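# Loop the rubber band around both bench dogs

## Task

Stretch the rubber band so it goes around both bench dogs with exactly one loop on each. The band must sit against the sides of the dogs, higher than the board, and not across their tops. At the end the board has to lie flat on the table and be motionless.

## Robot and tools

ROBOT AND FRAMES
There are two six-joint arms, left_arm and right_arm, each with a two-finger gripper. They face each other across the table.
- Scene frame: the origin is at the table centre, the table surface is at z = +0.020 m and +z is up. left_arm stands on the +y side. The arm names do not match the image sides.
- left_arm base: (-0.031, +0.459, +0.106) m, quat_wxyz (+0.702, 0, 0, -0.712).
- right_arm base: (+0.037, -0.463, +0.138) m, quat_wxyz (+0.708, 0, 0, +0.707).
- Each base frame has +z up.
- Every hand pose, hand velocity and wrist-camera pose is reported in that arm's own base frame. Fixed cameras and the table use the scene frame.
- Printed hand positions can be a few cm wrong, and more so when the arm is stretched out.

GRIPPER
The fingers point along the gripper's +x axis and close along its y axis. end_effector_position is the midpoint between the fingers, 3 to 4 cm short of the tips. Only the last 1.5 cm of each inner face is flat.

JOINT ORDER
The order is always waist (joint_0), shoulder (joint_1), elbow (joint_2), wrist pitch (joint_3), wrist yaw (joint_4), wrist roll (joint_5).
Stated ranges in rad:
- waist -3.054 to 3.054
- shoulder 0.000 to 3.142
- elbow 0.000 to 2.356
- wrist pitch -1.571 to 1.571
- wrist yaw -1.571 to 1.571
- wrist roll -3.142 to 3.142
The true ends can differ by up to 0.028 rad either way.

execute_actions(actions, cameras)
- actions is a list of actions, and each action is a table of 1 to 15 rows.
- A row is one 1/30 s control step. If a table has fewer than 15 rows, its last row is repeated until the 15 steps (0.5 s) are used.
- Each row is a single list of 14 numbers in [-1, 1] covering both arms: six left joint numbers, then the left opening, then six right joint numbers, then the right opening.
- Joint numbers are offsets, not poses. They count from the Joint targets that held when the action began, not from the previous row. Sending the same offset in a new action therefore moves the joint further.
- Scale: 1.0 equals 0.9615 rad for waist, shoulder and elbow, 1.713 rad for wrist pitch, 1.767 rad for wrist yaw and 1.728 rad for wrist roll.
- Send 0 to keep a joint where its target is.
- The opening is absolute: +1 is fully open, and empty fingers meet near -0.78. To leave a gripper unchanged, repeat its current command, because 0 is a real command (half open). Closing fully takes at least 0.6 s.
- An action that would push a joint more than 0.028 rad beyond its range is refused for both arms.
- An empty actions list just returns the current state.
- cameras chooses which images come back: null or ["all"] gives all, [] gives none. The names are cam_head_left, cam_head_right, cam_left_wrist and cam_right_wrist.

move(target, speed, blend, opening_speed, blocking, cameras)
- target is one 14-number row laid out as above, or a list of up to 15 such rows. Every row is an offset from the same starting Joint targets, not from the previous row.
- All joints travel together, so the gripper path is curved, and nothing is steered around obstacles.
- speed: rad/s for the joint with the farthest to go, 0.01 to 2, default 0.5. Give one value, or one per target.
- blend: in rad, rounds the corners at intermediate targets.
- opening_speed: per second on the -1 to +1 scale, at least 0.2.
- blocking=false returns after about 0.5 s while the motion continues.
- The extra move: line reports the outcome: done, off_target, moving, held or fault. It also shows limits=held and, for any arm more than 0.03 rad off, its worst joint and the error.
- Fast moves and targets set deep past a contact hit or press hard.

Other tools
- wait(seconds 0 to 10): holds the last commands.
- stop(): brakes a running move.
- zoom_image(camera, region=[x0,y0,x1,y1]): region is in pixels of the latest 672x504 image, at most 504x504.
- read_manual(section="licences"): licence text only.
- finished_scene(scene): ends scene 1 or 2 and cannot be undone. Call it only once the band stays in place with no help from the robot.

READING RESULTS
- Joint positions and velocities come per arm in the joint order above, in rad and rad/s. The last entry is the finger-pad gap in m (0.080 means fully open).
- Joint targets is the base for your next offsets.
- grip_measured is the finger opening on the command scale. To hold something, command about 0.08 below the reading at first contact.
- Tool commands gives the current gripper commands.
- Kept back: the result may arrive with 3 control steps still to run.
- joint sent to its limit means the joint reached its end. blocked means an arm was stopped by something. joint command not followed means the clearance check changed the targets.
- External joint torques: a push toward larger angles lowers the reading.
- Wrist depth is a 7x7 grid in mm covering 70 to 1000. "-" means no value.

LIMITS AND HAZARDS
- Each step, a joint target can lead the measured angle by only about 0.21 to 0.27 rad. Targets that would put the gripper more than 70 mm away are scaled back.
- A contact torque over a joint's load stops that arm for 10 s: waist 17, shoulder 21.1, elbow 21, wrist pitch 5.55, wrist yaw 5.53, wrist roll 5.19 N m.
- Holding loads, stretching out or pushing against a pose heats the motors. MOTOR HOT appears from 50 °C, and at 95 °C the arm is held.
- To stop pressing on something, command targets back past the measured positions.
- Do not drop the band or release it while it is moving.
- Avoid hitting or crushing the two arms together.
- Never let anything fall off the table.
- Do not tip or shove the board.
- Occasional tugs on held parts can happen.

Each tool is called by a JSON object that holds its "fn" and its "kwargs".

## Session

{"fn": "execute_actions", "kwargs": {"actions": []}}

Scene clock: 0.00 s.
left_arm: end_effector_position=(+0.1158, +0.1397, +0.0351) grip_measured=+1.000 end_effector_quat_wxyz=(+0.447, -0.329, +0.398, +0.730) | right_arm: end_effector_position=(+0.1302, +0.0088, +0.0227) grip_measured=+1.000 end_effector_quat_wxyz=(+0.711, +0.048, +0.698, -0.066)
Joint positions: left_arm=[0.437 1.477 0.653 -0.961 -0.542 -1.417 0.08] | right_arm=[0.1 1.071 0.447 -0.933 0.028 0.26 0.08]
Joint velocities: within noise
Joint torques (N m): no reading
External joint torques (N m): no reading
Motor temperatures (°C): left_arm=[23 26 23 27 33 32] | right_arm=[33 24 26 28 29 28]
Heat: left arm: hottest wrist yaw 33 °C (+0.0 °C/min); right arm: hottest waist 33 °C (+0.0 °C/min).
Wrist depth (mm): cam_left_wrist=[- - 269 217 218 200 185 / - 288 259 213 212 194 179 / - 277 225 210 205 189 175 / - 268 216 208 199 184 172 / - 266 203 207 194 177 163 / - - 196 205 189 176 - / - - 195 199 184 170 -] | cam_right_wrist=[177 175 177 176 177 178 178 / 185 186 188 187 187 188 189 / 196 197 198 199 199 202 201 / 210 210 211 211 212 213 214 / 222 220 223 226 225 223 225 / - - 225 190 184 166 - / - - 237 154 145 142 -]
Joint targets: left_arm=[0.437 1.475 0.656 -0.961 -0.544 -1.417] | right_arm=[0.100 1.070 0.448 -0.933 0.028 0.260]
Tool commands: left_gripper/opening=+1.0 right_gripper/opening=+1.0

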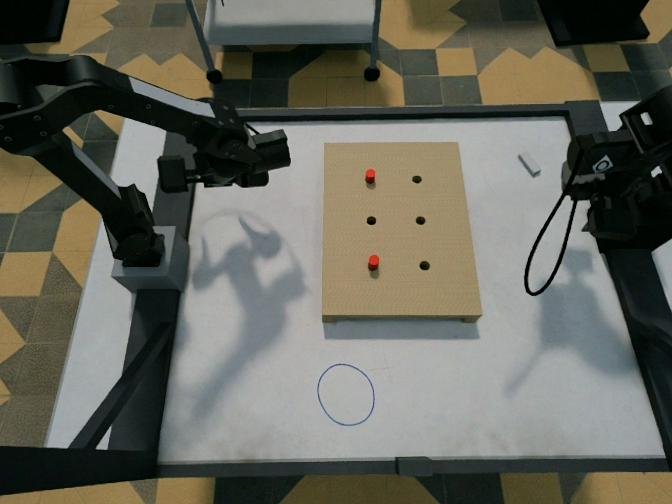

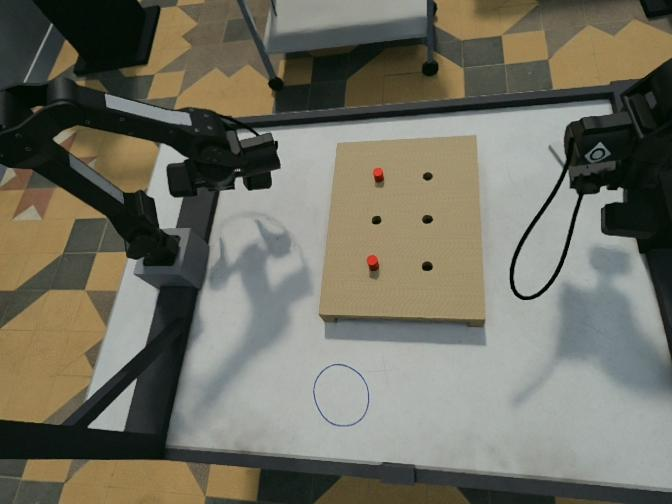

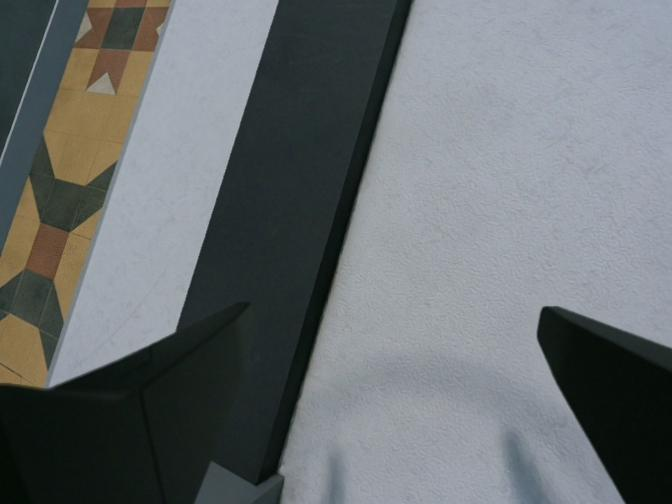

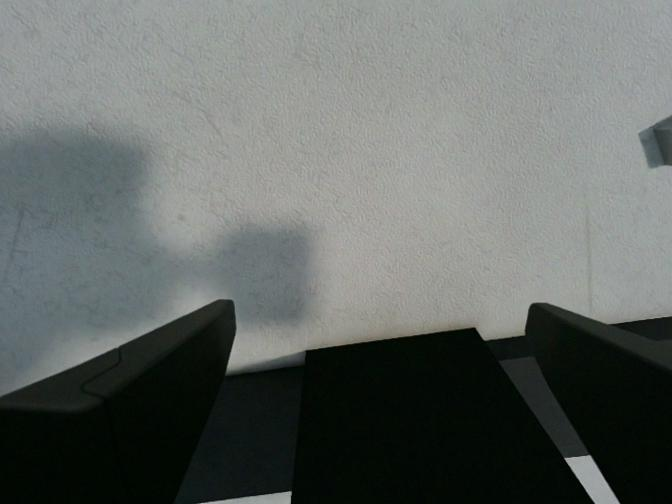

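{"fn": "zoom_image", "kwargs": {"camera": "cam_head_left", "region": [290, 340, 410, 440]}}

{"fn": "zoom_image", "kwargs": {"camera": "cam_head_left", "region": [310, 130, 490, 330]}}

{"fn": "zoom_image", "kwargs": {"camera": "cam_head_left", "region": [500, 90, 670, 310]}}

{"fn": "zoom_image", "kwargs": {"camera": "cam_head_left", "region": [350, 160, 400, 280]}}

Scaled by 4.200.

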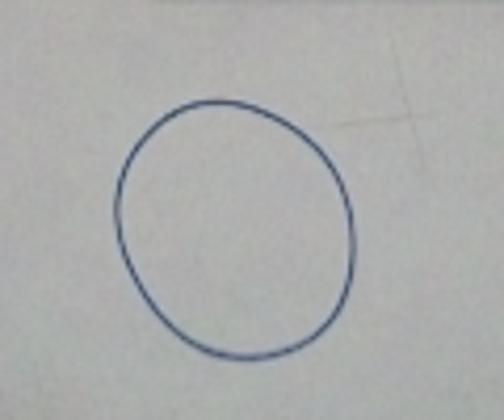

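Scaled by 2.520.

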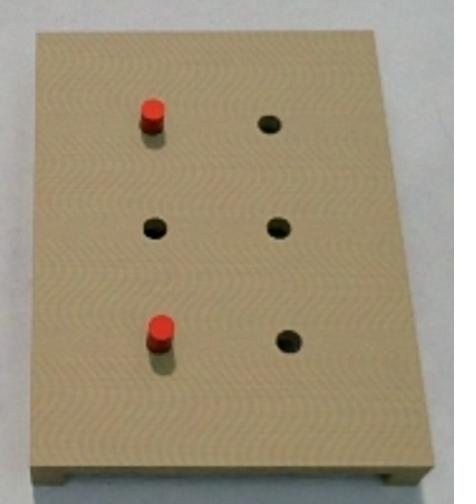

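Scaled by 2.291.

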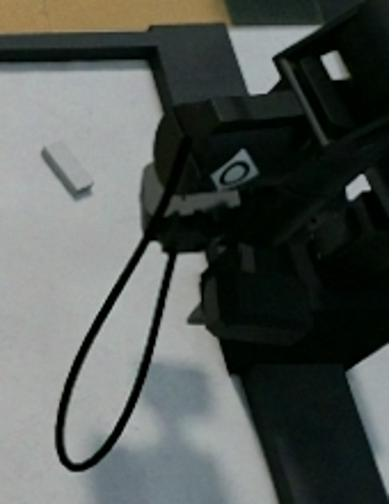

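Scaled by 4.200.

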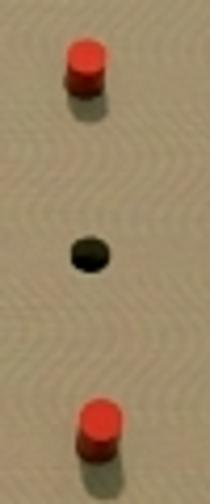

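{"fn": "move", "kwargs": {"target": [-0.92,0.534,1.0,-0.14,0.308,0.561,1,0,0,0,0,0,0,1], "speed": 0.8}}

Scene clock: 4.33 s.
left_arm: end_effector_position=(+0.3360, -0.1619, +0.0925) grip_measured=+1.000 end_effector_quat_wxyz=(+0.705, +0.001, +0.709, +0.003) | right_arm: end_effector_position=(+0.1302, +0.0088, +0.0227) grip_measured=+1.000 end_effector_quat_wxyz=(+0.711, +0.048, +0.698, -0.066)
Joint positions: left_arm=[-0.45 1.98 1.6 -1.199 -0.002 -0.453 0.08] | right_arm=[0.1 1.071 0.447 -0.933 0.028 0.26 0.08]
Joint velocities: within noise
Joint torques (N m): left_arm=[0.16 -8.71 7.01 0.15 0.07 0.18] | right_arm=[-0.03 -1.89 5.05 0.55 0.01 -0.01]
External joint torques (N m): left_arm=[0.17 -0.54 1.71 -0.15 0.1 0.18] | right_arm=[-0.02 -0.21 -0.31 0.18 -0.02 -0.02]
Motor temperatures (°C): left_arm=[23 27 23 27 33 32] | right_arm=[33 24 26 28 29 28]
Heat: left arm: hottest wrist yaw 33 °C (+0.0 °C/min); right arm: hottest waist 33 °C (+0.0 °C/min).
Wrist depth (mm): cam_left_wrist=[165 165 163 205 201 198 194 / 178 176 174 217 212 209 206 / 191 189 186 230 228 222 219 / 263 258 253 247 245 238 234 / 286 273 267 267 262 250 247 / - - 292 292 285 280 - / - - 327 317 312 307 -] | cam_right_wrist=[177 175 176 177 177 178 178 / 185 185 188 187 187 188 189 / 196 197 198 199 199 202 201 / 209 210 210 212 211 213 214 / 221 219 222 225 224 222 223 / - - 225 189 184 166 - / - - 236 154 145 143 -]
Joint targets: left_arm=[-0.448 1.988 1.617 -1.201 0.001 -0.448] | right_arm=[0.100 1.070 0.448 -0.933 0.028 0.260]
move: done

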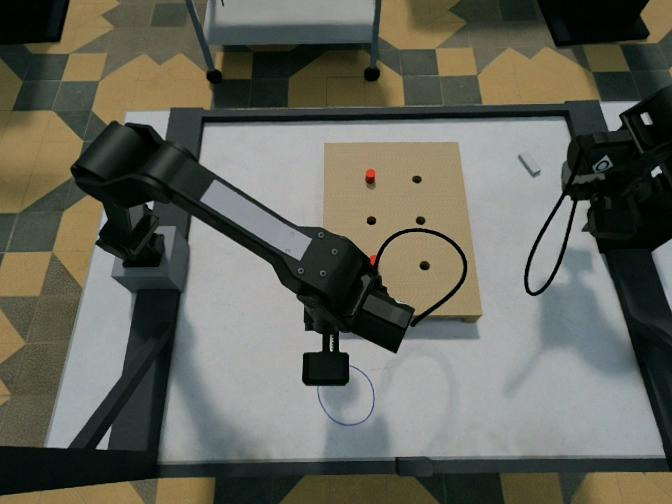

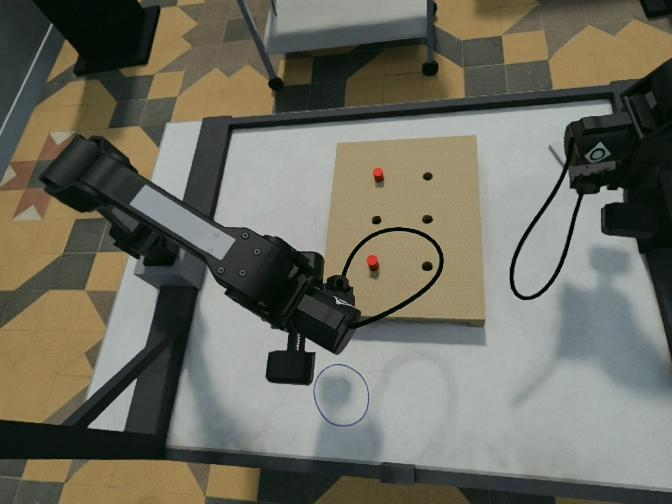

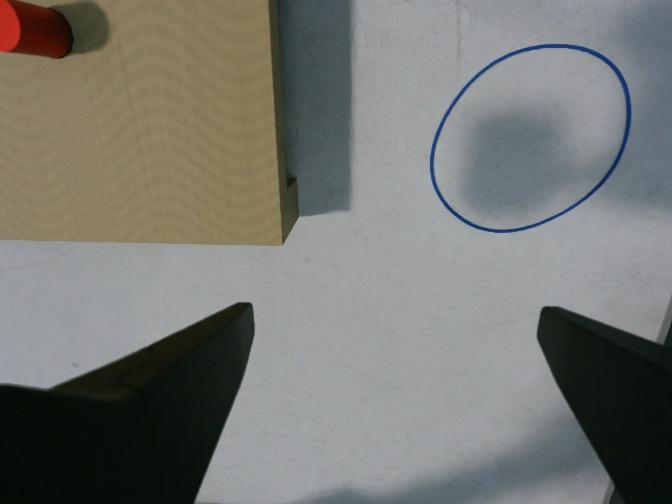

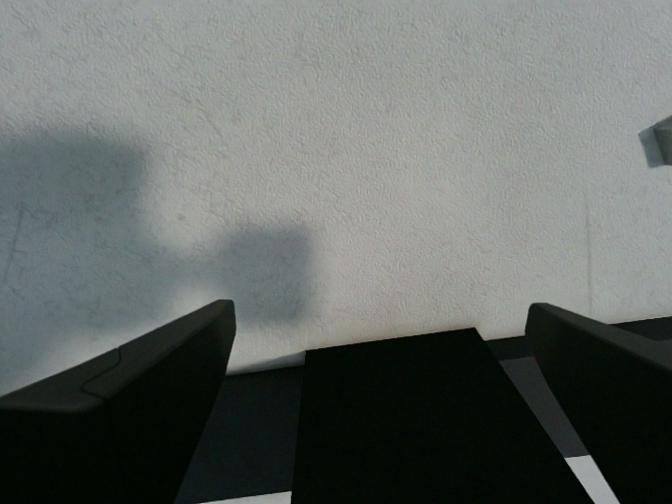

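{"fn": "move", "kwargs": {"target": [0.646,0.029,0.042,-0.007,0,0.365,1,0,0,0,0,0,0,1], "speed": 0.8}}

{"fn": "zoom_image", "kwargs": {"camera": "cam_left_wrist", "region": [0, 0, 504, 300]}}

Scene clock: 6.50 s.
left_arm: end_effector_position=(+0.3744, +0.0661, +0.0926) grip_measured=+1.000 end_effector_quat_wxyz=(+0.704, +0.000, +0.710, -0.002) | right_arm: end_effector_position=(+0.1302, +0.0088, +0.0227) grip_measured=+1.000 end_effector_quat_wxyz=(+0.711, +0.048, +0.698, -0.066)
Joint positions: left_arm=[0.175 2.008 1.641 -1.212 0.001 0.177 0.08] | right_arm=[0.1 1.071 0.447 -0.933 0.028 0.26 0.08]
Joint velocities: within noise
Joint torques (N m): left_arm=[-0.28 -8.92 7.06 0.18 0 0.19] | right_arm=[-0.04 -1.89 5.04 0.55 0.01 -0.01]
External joint torques (N m): left_arm=[-0.32 -0.64 1.78 -0.14 0 0.19] | right_arm=[-0.04 -0.19 -0.36 0.15 -0.02 -0.02]
Motor temperatures (°C): left_arm=[23 27 24 27 33 32] | right_arm=[33 24 26 28 29 28]
Heat: left arm: hottest wrist yaw 33 °C (+0.0 °C/min); right arm: hottest waist 33 °C (+0.0 °C/min).
Wrist depth (mm): cam_left_wrist=[162 161 160 158 157 155 153 / 171 168 171 169 166 164 160 / 186 183 182 180 178 176 174 / 201 198 195 193 192 189 187 / 279 210 206 268 265 197 198 / - - 293 292 286 284 - / - - 325 321 316 312 -] | cam_right_wrist=[177 176 176 176 177 178 178 / 185 186 189 187 187 188 189 / 197 197 197 199 199 202 200 / 210 210 210 212 213 213 214 / 222 220 222 225 224 222 224 / - - 225 189 184 166 - / - - 235 154 145 142 -]
Joint targets: left_arm=[0.173 2.016 1.658 -1.213 0.001 0.183] | right_arm=[0.100 1.070 0.448 -0.933 0.028 0.260]
move: done

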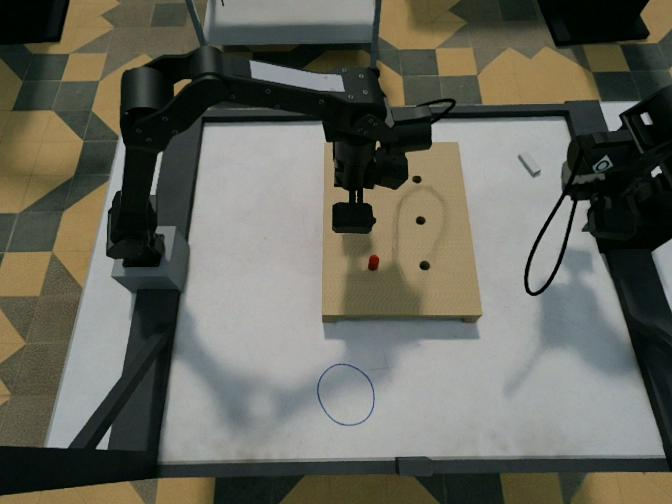

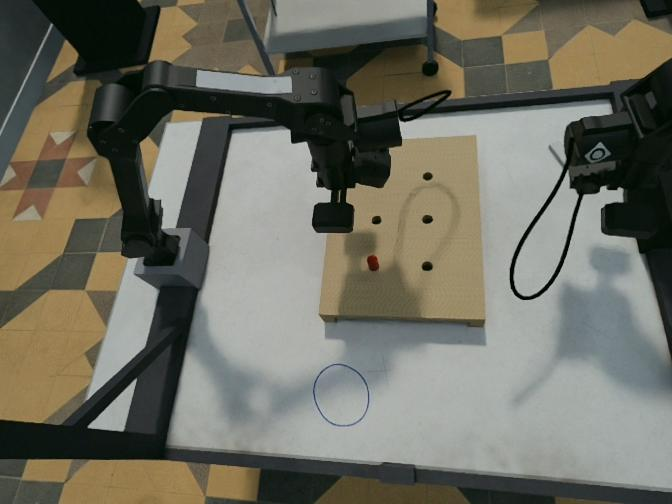

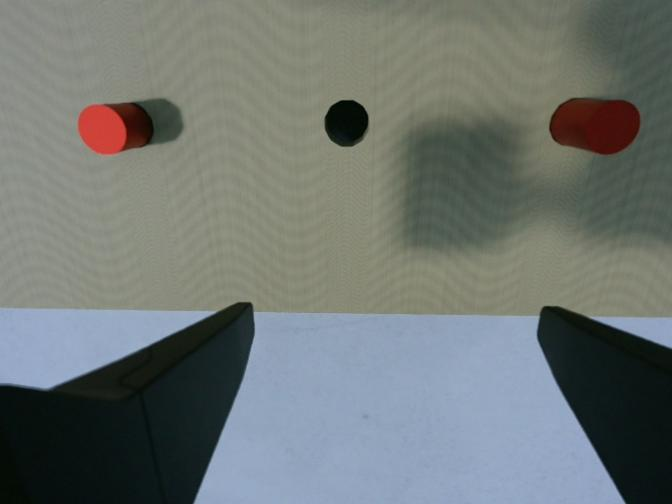

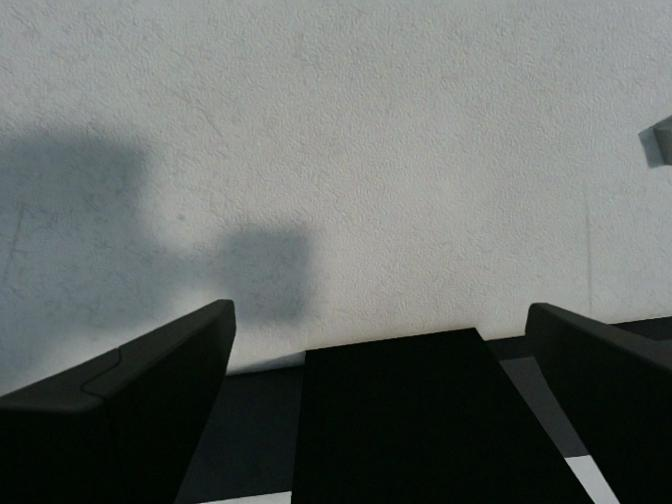

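Scaled by 1.000.

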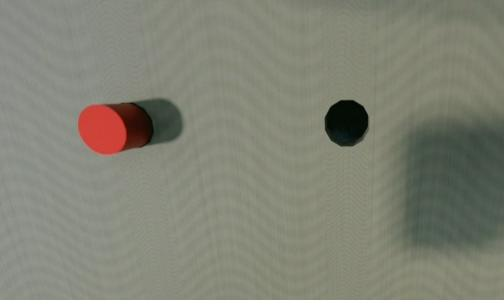

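{"fn": "move", "kwargs": {"target": [-0.7166,0.276,-0.0317,0.1728,0,-0.398,1,0,0,0,0,0,0,1], "speed": 0.8}}

Scene clock: 9.13 s.
left_arm: end_effector_position=(+0.3690, -0.2103, -0.0135) grip_measured=+1.000 end_effector_quat_wxyz=(+0.709, +0.004, +0.705, -0.008) | right_arm: end_effector_position=(+0.1302, +0.0088, +0.0227) grip_measured=+1.000 end_effector_quat_wxyz=(+0.711, +0.048, +0.698, -0.066)
Joint positions: left_arm=[-0.517 2.278 1.632 -0.919 0.002 -0.5 0.08] | right_arm=[0.1 1.071 0.447 -0.933 0.028 0.26 0.08]
Joint velocities: within noise
Joint torques (N m): left_arm=[0.06 -10.84 4.27 0.42 -0.08 -0.18] | right_arm=[-0.03 -1.89 5.04 0.55 0.02 -0.01]
External joint torques (N m): left_arm=[-0.01 -1.11 -0.74 0.09 -0.05 -0.18] | right_arm=[-0.02 -0.21 -0.24 0.2 -0.02 -0.01]
Motor temperatures (°C): left_arm=[23 28 24 27 33 32] | right_arm=[33 25 27 28 29 28]
Heat: left arm: hottest wrist yaw 33 °C (+0.0 °C/min); right arm: hottest waist 33 °C (+0.0 °C/min).
Wrist depth (mm): cam_left_wrist=[112 111 110 109 106 106 104 / 120 119 117 116 112 110 - / - 126 124 122 120 118 117 / 137 136 134 131 129 127 124 / 145 144 140 140 137 133 131 / - - 152 154 151 146 - / - - 171 167 162 161 -] | cam_right_wrist=[177 175 176 176 177 178 178 / 185 186 188 186 187 188 189 / 196 197 198 199 199 202 201 / 210 210 211 211 212 213 214 / 221 219 222 226 224 222 224 / - - 224 189 184 166 - / - - 236 154 145 142 -]
Joint targets: left_arm=[-0.516 2.281 1.627 -0.917 0.000 -0.505] | right_arm=[0.100 1.070 0.448 -0.933 0.028 0.260]
move: done

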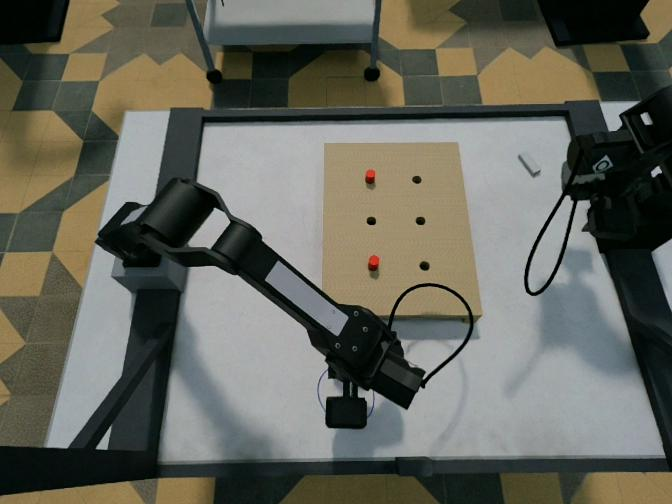

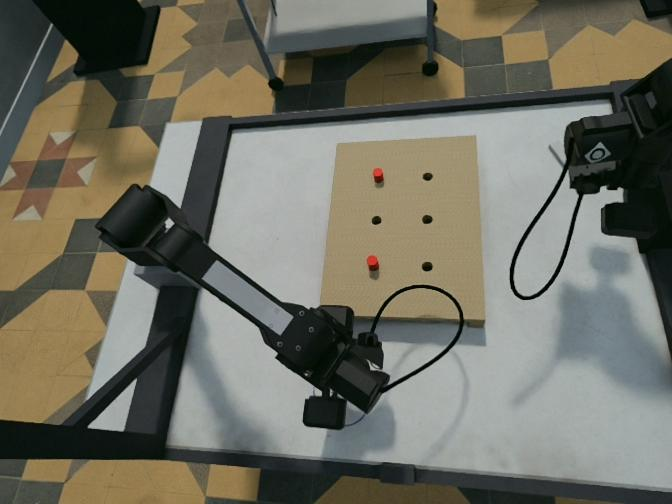

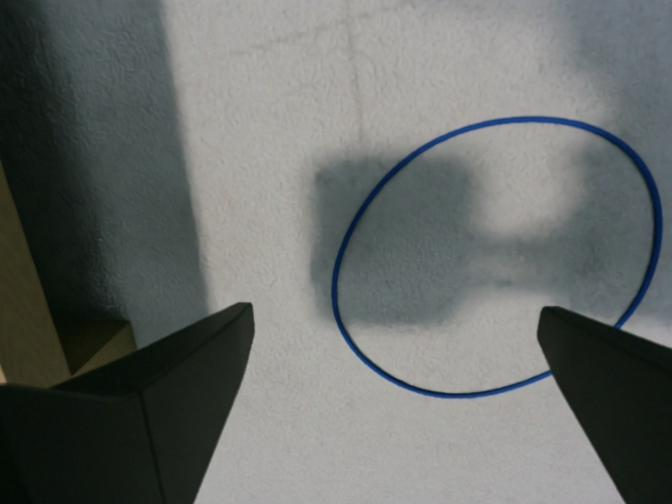

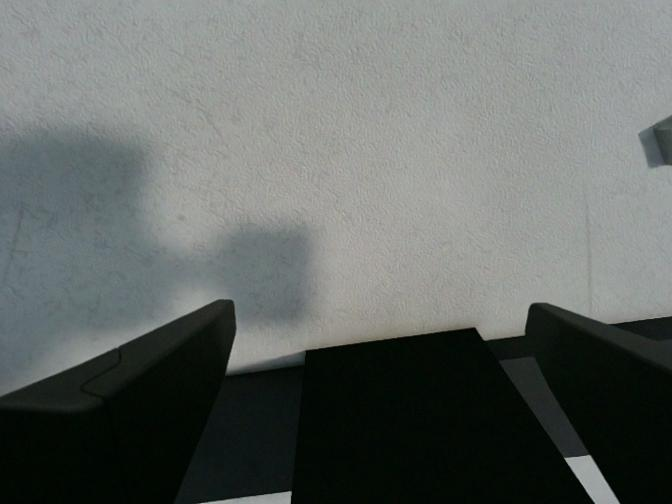

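{"fn": "move", "kwargs": {"target": [0.0305,0.039,-0.0836,0.0689,0,0.016,1,0,0,0,0,0,0,1], "speed": 0.15, "cameras": ["cam_left_wrist"]}}

Scene clock: 10.53 s.
left_arm: end_effector_position=(+0.3714, -0.2003, -0.0396) grip_measured=+1.000 end_effector_quat_wxyz=(+0.712, -0.001, +0.702, -0.010) | right_arm: end_effector_position=(+0.1302, +0.0088, +0.0227) grip_measured=+1.000 end_effector_quat_wxyz=(+0.711, +0.048, +0.698, -0.066)
Joint positions: left_arm=[-0.492 2.303 1.561 -0.809 0.007 -0.48 0.08] | right_arm=[0.1 1.071 0.447 -0.933 0.028 0.26 0.08]
Joint velocities: within noise
Joint torques (N m): left_arm=[0.49 -9.26 3.17 1.04 -0.23 0.09] | right_arm=[-0.03 -1.9 5.03 0.55 0.01 -0.01]
External joint torques (N m): left_arm=[0.49 0.41 -1.64 0.69 -0.21 0.09] | right_arm=[-0.04 -0.22 -0.32 0.17 -0.01 -0.01]
Motor temperatures (°C): left_arm=[23 29 24 27 33 32] | right_arm=[33 25 27 28 29 28]
Heat: left arm: hottest wrist yaw 33 °C (+0.0 °C/min); right arm: hottest waist 33 °C (+0.0 °C/min).
Wrist depth (mm): cam_left_wrist=[- 89 90 - - 86 - / - - 95 93 - 91 91 / 103 101 99 100 99 97 - / 110 109 107 108 105 - 101 / - 115 113 113 114 109 107 / - - 122 121 122 119 - / - - 136 134 132 129 -] | cam_right_wrist=[178 175 176 176 176 178 178 / 185 186 188 187 187 188 189 / 196 197 199 198 199 202 200 / 210 209 211 212 212 213 214 / 221 219 223 225 223 222 224 / - - 224 190 184 167 - / - - 236 154 145 142 -]
Joint targets: left_arm=[-0.486 2.319 1.547 -0.799 0.001 -0.477] | right_arm=[0.100 1.070 0.448 -0.933 0.028 0.260]
move: done
Images, in order (width x height): cam_left_wrist 672x504.

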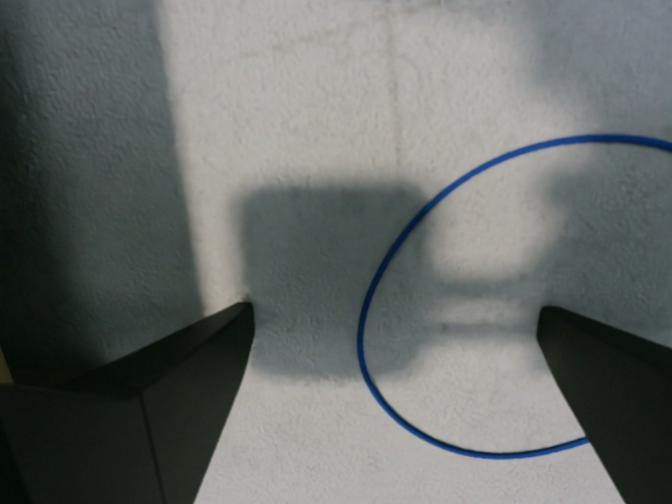

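{"fn": "move", "kwargs": {"target": [0,-0.008,0.006,-0.008,0,0,1,0,0,0,0,0,0,1], "speed": 0.15, "cameras": []}}

{"fn": "move", "kwargs": {"target": [0,0,0,0,0,0,-1,0,0,0,0,0,0,1], "opening_speed": 0.8, "cameras": ["cam_left_wrist"]}}

Scene clock: 11.40 s.
left_arm: end_effector_position=(+0.3711, -0.2001, -0.0396) grip_measured=+1.000 end_effector_quat_wxyz=(+0.712, -0.001, +0.702, -0.010) | right_arm: end_effector_position=(+0.1302, +0.0088, +0.0227) grip_measured=+1.000 end_effector_quat_wxyz=(+0.711, +0.048, +0.698, -0.066)
Joint positions: left_arm=[-0.492 2.303 1.561 -0.81 0.007 -0.48 0.08] | right_arm=[0.1 1.071 0.447 -0.933 0.028 0.26 0.08]
Joint velocities: within noise
Joint torques (N m): left_arm=[0.47 -10.17 3.72 0.16 -0.23 0.08] | right_arm=[-0.04 -1.9 5.04 0.55 0.02 -0.01]
External joint torques (N m): left_arm=[0.44 -0.49 -1.11 -0.19 -0.2 0.08] | right_arm=[-0.04 -0.22 -0.26 0.19 -0.02 -0.01]
Motor temperatures (°C): left_arm=[23 29 24 27 33 32] | right_arm=[33 25 27 28 29 28]
Heat: left arm: hottest wrist yaw 33 °C (+0.0 °C/min); right arm: hottest waist 33 °C (+0.0 °C/min).
Wrist depth (mm): cam_left_wrist=[- 89 91 - - 86 - / - - 95 93 - 91 91 / 103 101 99 100 99 97 - / 110 109 107 107 105 - 101 / - 116 113 113 114 109 107 / - - 122 121 122 118 - / - - 136 135 132 129 -] | cam_right_wrist=[177 176 176 177 177 178 178 / 186 186 188 186 187 188 189 / 197 197 198 199 199 202 201 / 208 210 211 211 212 213 215 / 222 219 223 225 225 223 224 / - - 225 189 184 166 - / - - 236 154 145 142 -]
Joint targets: left_arm=[-0.487 2.311 1.553 -0.813 0.001 -0.477] | right_arm=[0.100 1.070 0.448 -0.933 0.028 0.260]
move: done
No camera images: "cameras" was empty.

Scene clock: 14.10 s.
left_arm: end_effector_position=(+0.3710, -0.2003, -0.0396) grip_measured=-0.761 end_effector_quat_wxyz=(+0.711, -0.001, +0.703, -0.010) | right_arm: end_effector_position=(+0.1302, +0.0088, +0.0227) grip_measured=+1.000 end_effector_quat_wxyz=(+0.711, +0.048, +0.698, -0.066)
Joint positions: left_arm=[-0.492 2.303 1.561 -0.81 0.009 -0.48 0.001] | right_arm=[0.1 1.071 0.447 -0.933 0.028 0.26 0.08]
Joint velocities: within noise
Joint torques (N m): left_arm=[0.49 -10.16 3.74 0.16 -0.28 0.08] | right_arm=[-0.03 -1.9 5.04 0.55 0.01 -0.01]
External joint torques (N m): left_arm=[0.54 -0.55 -1.06 -0.19 -0.26 0.08] | right_arm=[-0.04 -0.18 -0.34 0.17 -0.01 -0.01]
Motor temperatures (°C): left_arm=[23 29 24 27 33 32] | right_arm=[33 25 27 28 29 28]
Heat: left arm: hottest wrist yaw 33 °C (+0.0 °C/min); right arm: hottest waist 33 °C (+0.0 °C/min).
Wrist depth (mm): cam_left_wrist=[- 89 90 - - 86 - / - - 95 93 - 91 90 / 103 100 99 100 99 97 - / 110 108 106 107 105 - 100 / - 117 115 111 103 112 109 / - 123 121 - - 116 115 / - - - - - - -] | cam_right_wrist=[177 176 176 176 177 178 178 / 185 186 188 187 187 188 189 / 196 197 198 198 199 202 200 / 210 209 211 211 213 213 213 / 221 218 223 226 224 222 223 / - - 226 190 184 166 - / - - 235 154 145 142 -]
Joint targets: left_arm=[-0.487 2.311 1.553 -0.812 0.001 -0.477] | right_arm=[0.100 1.070 0.448 -0.933 0.028 0.260]
move: done
Images, in order (width x height): cam_left_wrist 672x504.

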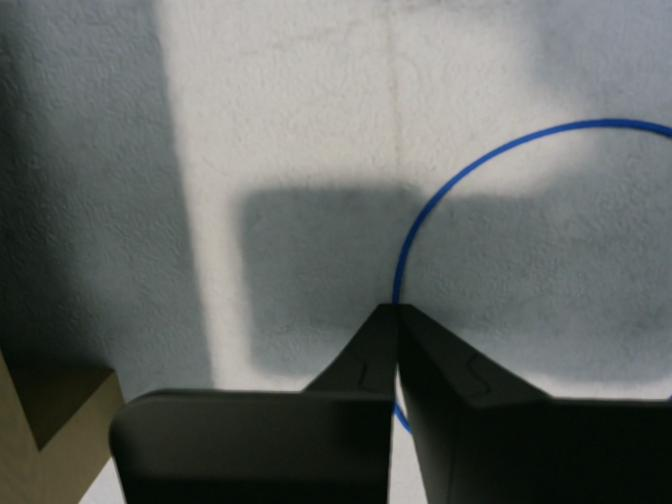

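{"fn": "move", "kwargs": {"target": [0.041,-0.336,0.067,-0.227,0,0.017,-1,0,0,0,0,0,0,1], "speed": 0.3}}

{"fn": "zoom_image", "kwargs": {"camera": "cam_head_right", "region": [220, 280, 400, 460]}}

Scene clock: 16.00 s.
left_arm: end_effector_position=(+0.3359, -0.1631, +0.0850) grip_measured=-0.761 end_effector_quat_wxyz=(+0.697, +0.002, +0.717, +0.004) | right_arm: end_effector_position=(+0.1302, +0.0088, +0.0227) grip_measured=+1.000 end_effector_quat_wxyz=(+0.711, +0.048, +0.698, -0.066)
Joint positions: left_arm=[-0.45 2.003 1.603 -1.2 0.005 -0.453 0.001] | right_arm=[0.1 1.071 0.447 -0.933 0.028 0.26 0.08]
Joint velocities: within noise
Joint torques (N m): left_arm=[0.23 -11.56 6.57 0.11 -0.16 0.18] | right_arm=[-0.03 -1.89 5.04 0.55 0.02 -0.01]
External joint torques (N m): left_arm=[0.22 -3.28 1.3 -0.17 -0.14 0.18] | right_arm=[-0.04 -0.2 -0.27 0.2 -0.01 -0.02]
Motor temperatures (°C): left_arm=[23 30 24 27 33 32] | right_arm=[33 25 27 28 29 28]
Heat: left arm: hottest wrist yaw 33 °C (+0.0 °C/min); right arm: hottest waist 33 °C (+0.0 °C/min).
Wrist depth (mm): cam_left_wrist=[160 156 156 194 192 189 186 / 170 167 166 209 204 202 199 / 182 180 178 223 219 215 212 / 257 253 246 241 237 231 227 / 281 274 269 259 249 250 243 / 298 291 - - - - 264 / - - - - - - -] | cam_right_wrist=[177 176 175 176 177 178 178 / 186 186 188 187 187 188 189 / 196 196 197 198 200 202 201 / 209 210 211 212 213 214 215 / 221 219 224 225 224 222 223 / - - 225 189 183 167 - / - - 236 154 145 143 -]
Joint targets: left_arm=[-0.447 1.988 1.617 -1.201 0.001 -0.448] | right_arm=[0.100 1.070 0.448 -0.933 0.028 0.260]
move: done

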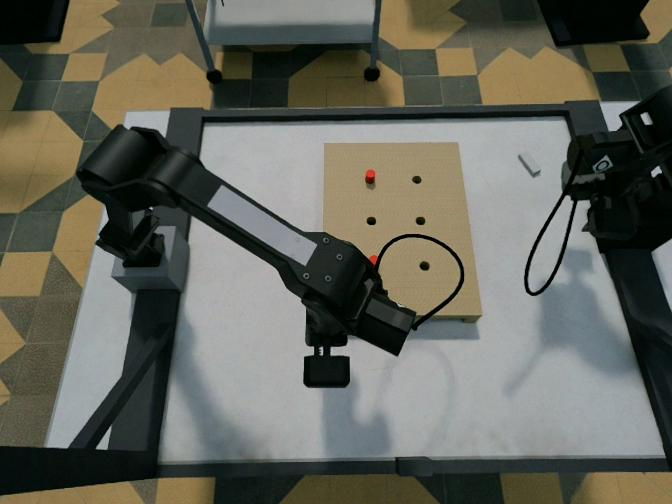

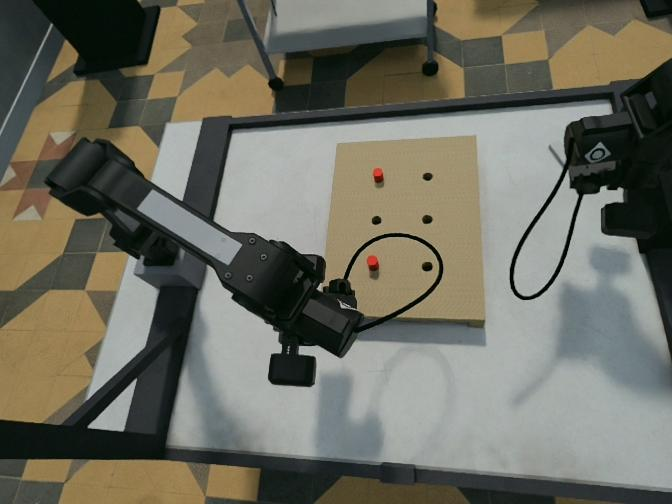

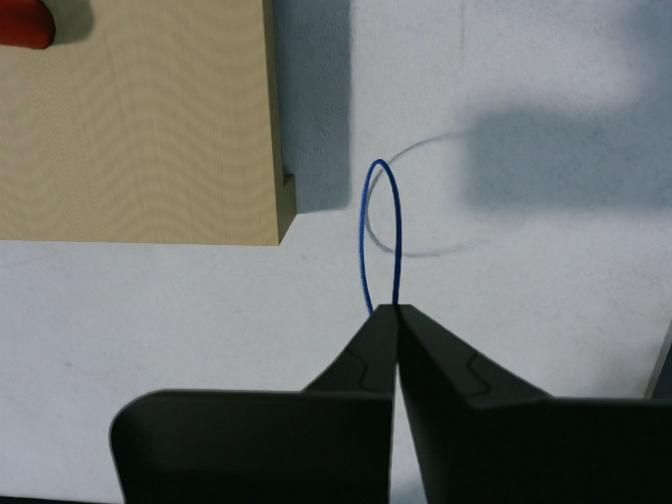

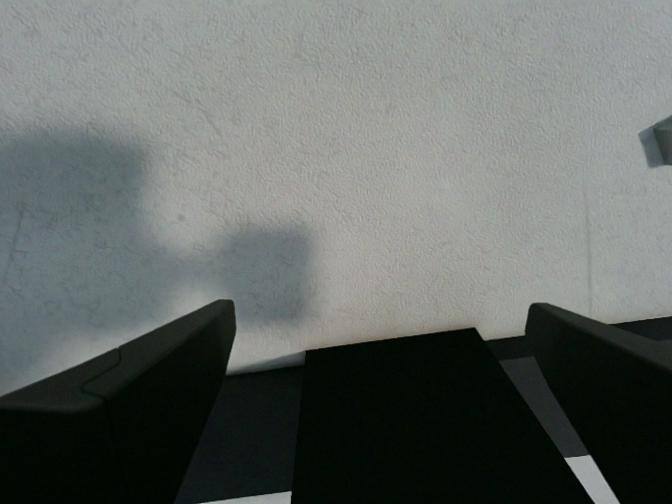

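Scaled by 2.800.

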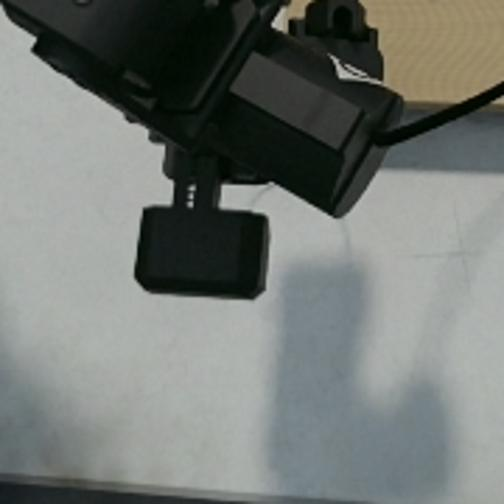

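{"fn": "move", "kwargs": {"target": [[0,-0.445,-0.261,0.178,0,0,-1,0,0,0,0,0,0,1],[0.939,-0.043,0.229,0.127,0,0.523,-1,0,0,0,0,0,0,1]], "speed": 0.5, "blend": 0.1}}

{"fn": "zoom_image", "kwargs": {"camera": "cam_head_right", "region": [300, 90, 480, 270]}}

{"fn": "zoom_image", "kwargs": {"camera": "cam_head_left", "region": [300, 90, 480, 270]}}

Scene clock: 19.87 s.
left_arm: end_effector_position=(+0.4159, +0.2047, +0.1848) grip_measured=-0.761 end_effector_quat_wxyz=(+0.835, +0.069, +0.541, +0.073) | right_arm: end_effector_position=(+0.1302, +0.0088, +0.0227) grip_measured=+1.000 end_effector_quat_wxyz=(+0.711, +0.048, +0.698, -0.066)
Joint positions: left_arm=[0.458 1.939 1.818 -0.984 0.002 0.45 0.001] | right_arm=[0.1 1.071 0.447 -0.933 0.028 0.26 0.08]
Joint velocities: within noise
Joint torques (N m): left_arm=[-0.31 -9.35 8.05 1.05 -0.02 0.17] | right_arm=[-0.04 -1.89 5.04 0.55 0.02 -0.01]
External joint torques (N m): left_arm=[-0.32 -0.77 2.07 0.05 -0.03 0.18] | right_arm=[-0.03 -0.22 -0.28 0.19 -0.02 -0.01]
Motor temperatures (°C): left_arm=[23 31 25 27 33 32] | right_arm=[33 25 27 28 29 28]
Heat: left arm: hottest wrist yaw 33 °C (+0.0 °C/min); right arm: hottest waist 33 °C (+0.0 °C/min).
Wrist depth (mm): cam_left_wrist=[- - 371 355 330 311 262 / - - 366 352 283 267 255 / - - 363 350 283 266 253 / - - 362 296 278 265 252 / - - 359 348 269 262 250 / - - - - - 257 249 / - - - - - - -] | cam_right_wrist=[177 175 176 177 176 178 178 / 185 186 189 187 187 188 189 / 197 197 198 198 199 202 201 / 209 210 211 212 212 213 214 / 221 219 223 226 225 222 224 / - - 225 190 184 166 - / - - 236 154 145 142 -]
Joint targets: left_arm=[0.456 1.946 1.837 -0.984 0.001 0.456] | right_arm=[0.100 1.070 0.448 -0.933 0.028 0.260]
move: done

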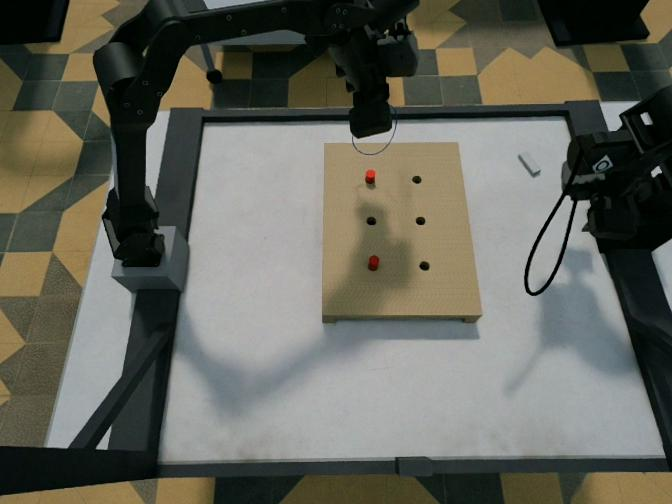

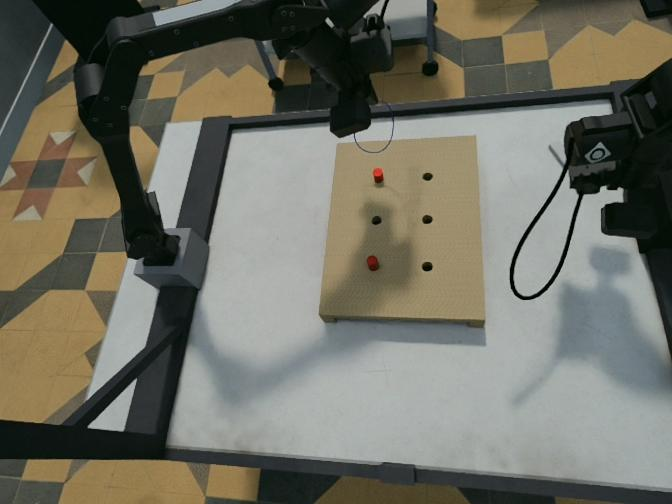

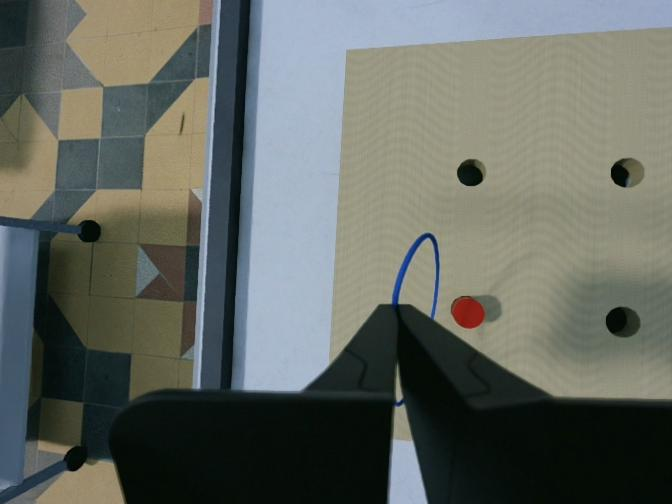

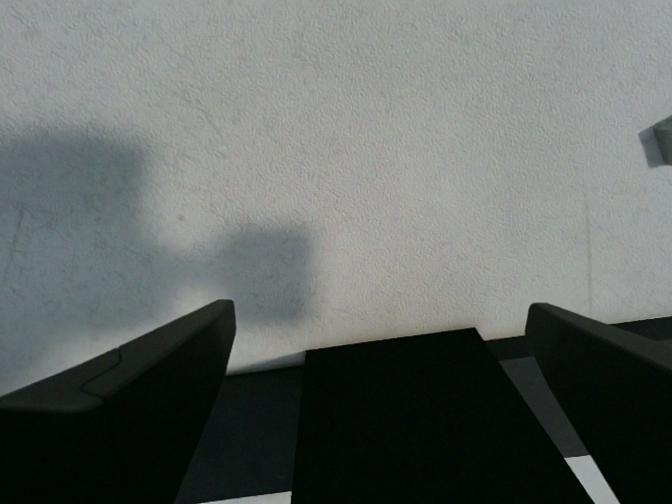

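Scaled by 2.800.

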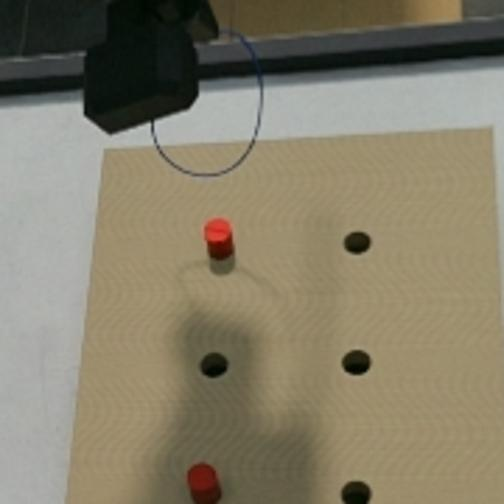

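Scaled by 2.800.

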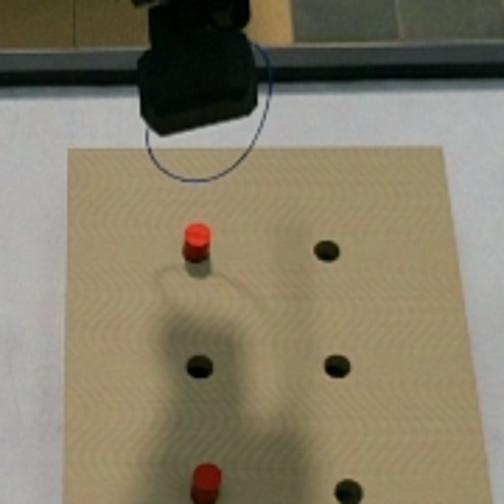

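{"fn": "move", "kwargs": {"target": [0,0.2,0,-0.014,0,0,-1,0,0,0,0,0,0,1], "speed": 0.2, "cameras": ["cam_head_left","cam_head_right","cam_left_wrist"]}}

{"fn": "zoom_image", "kwargs": {"camera": "cam_head_left", "region": [320, 100, 440, 220]}}

Scene clock: 21.60 s.
left_arm: end_effector_position=(+0.4187, +0.2061, +0.0971) grip_measured=-0.761 end_effector_quat_wxyz=(+0.781, +0.036, +0.622, +0.041) | right_arm: end_effector_position=(+0.1302, +0.0088, +0.0227) grip_measured=+1.000 end_effector_quat_wxyz=(+0.711, +0.048, +0.698, -0.066)
Joint positions: left_arm=[0.458 2.134 1.822 -1.008 0.002 0.451 0.001] | right_arm=[0.1 1.071 0.447 -0.933 0.028 0.26 0.08]
Joint velocities: within noise
Joint torques (N m): left_arm=[-0.29 -10.72 7.37 0.68 -0.02 0.18] | right_arm=[-0.02 -1.89 5.05 0.55 0.02 -0.01]
External joint torques (N m): left_arm=[-0.29 -1.1 1.61 -0.03 -0.04 0.18] | right_arm=[-0.01 -0.2 -0.27 0.2 -0.02 -0.01]
Motor temperatures (°C): left_arm=[23 31 25 27 33 32] | right_arm=[33 25 28 28 29 28]
Heat: left arm: hottest wrist yaw 33 °C (+0.0 °C/min); right arm: hottest waist 33 °C (+0.0 °C/min).
Wrist depth (mm): cam_left_wrist=[- 243 237 181 175 170 165 / - 249 244 186 180 174 168 / - 253 251 191 184 178 172 / - 261 257 196 189 183 177 / - 268 266 202 192 188 182 / - 276 - - - - 186 / - - - - - - -] | cam_right_wrist=[177 175 176 176 177 178 178 / 185 186 188 186 187 189 188 / 197 196 198 198 199 202 202 / 209 210 211 212 212 214 214 / 221 220 223 225 225 222 224 / - - 224 189 184 166 - / - - 235 153 145 142 -]
Joint targets: left_arm=[0.456 2.139 1.837 -1.008 0.001 0.456] | right_arm=[0.100 1.070 0.448 -0.933 0.028 0.260]
move: done
Images, in order (width x height): cam_head_left 672x504, cam_head_right 672x504, cam_left_wrist 672x504.

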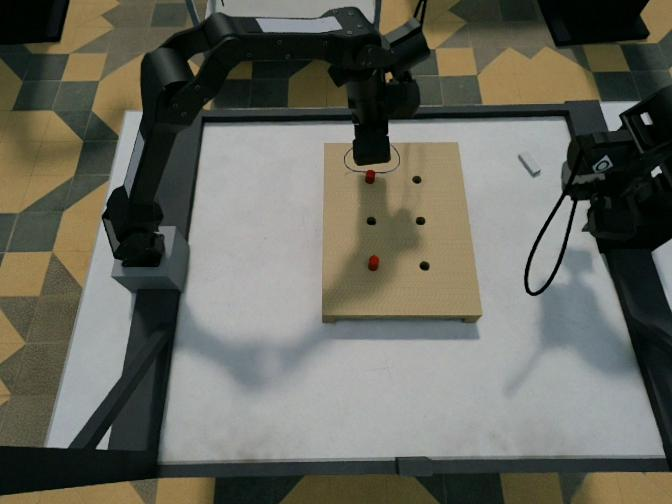

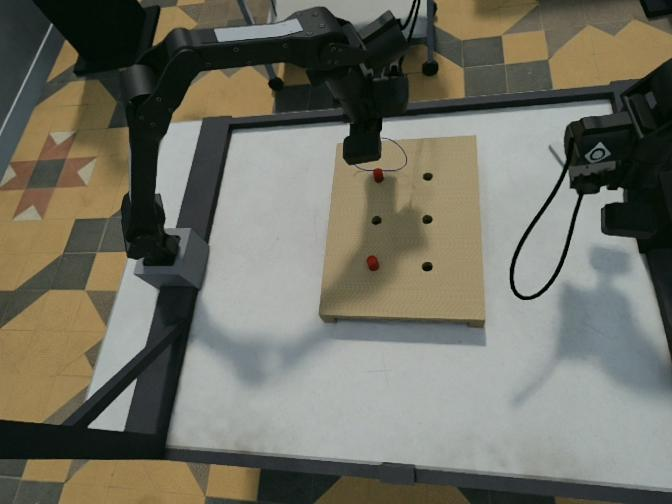

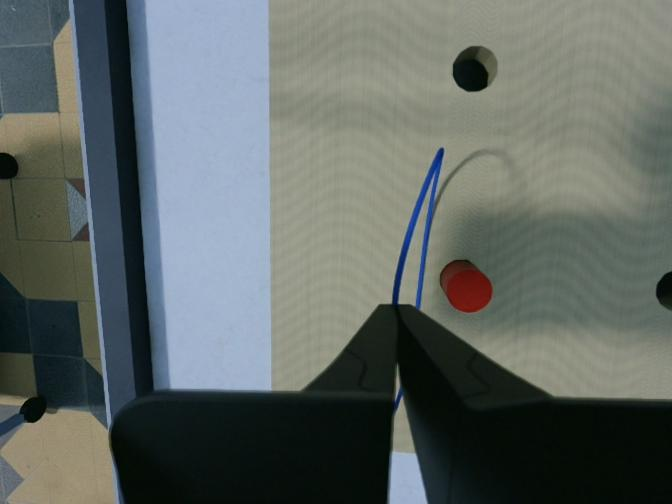

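Scaled by 4.200.

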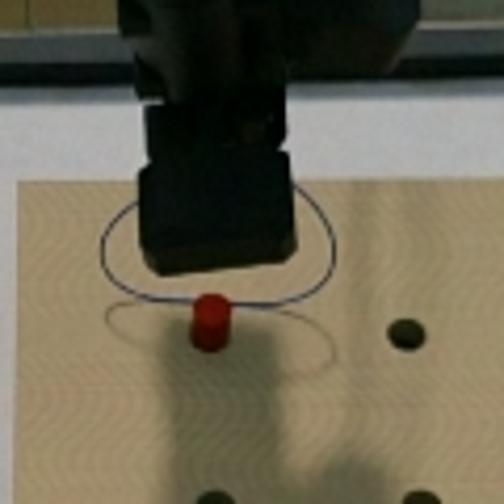

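{"fn": "zoom_image", "kwargs": {"camera": "cam_head_right", "region": [340, 120, 430, 210]}}

{"fn": "zoom_image", "kwargs": {"camera": "cam_left_wrist", "region": [340, 130, 560, 350]}}

Scaled by 5.600.

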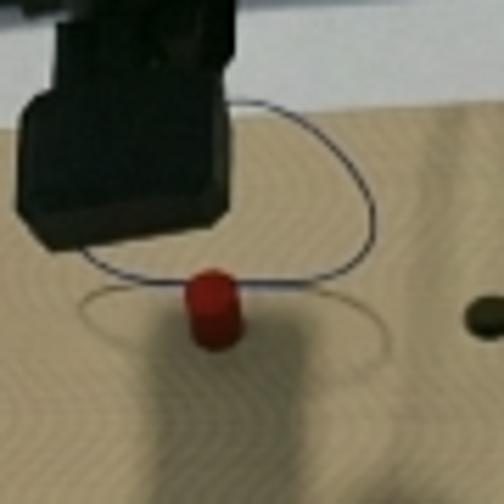

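Scaled by 2.291.

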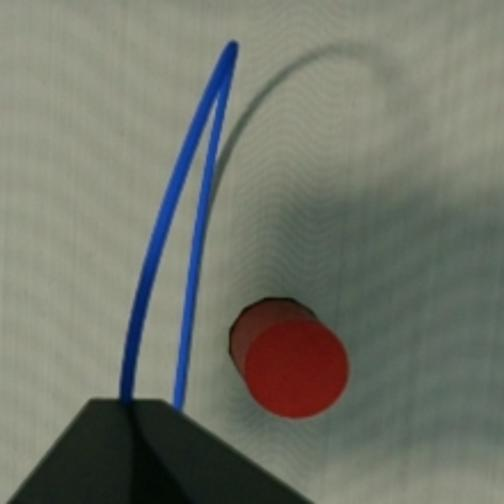

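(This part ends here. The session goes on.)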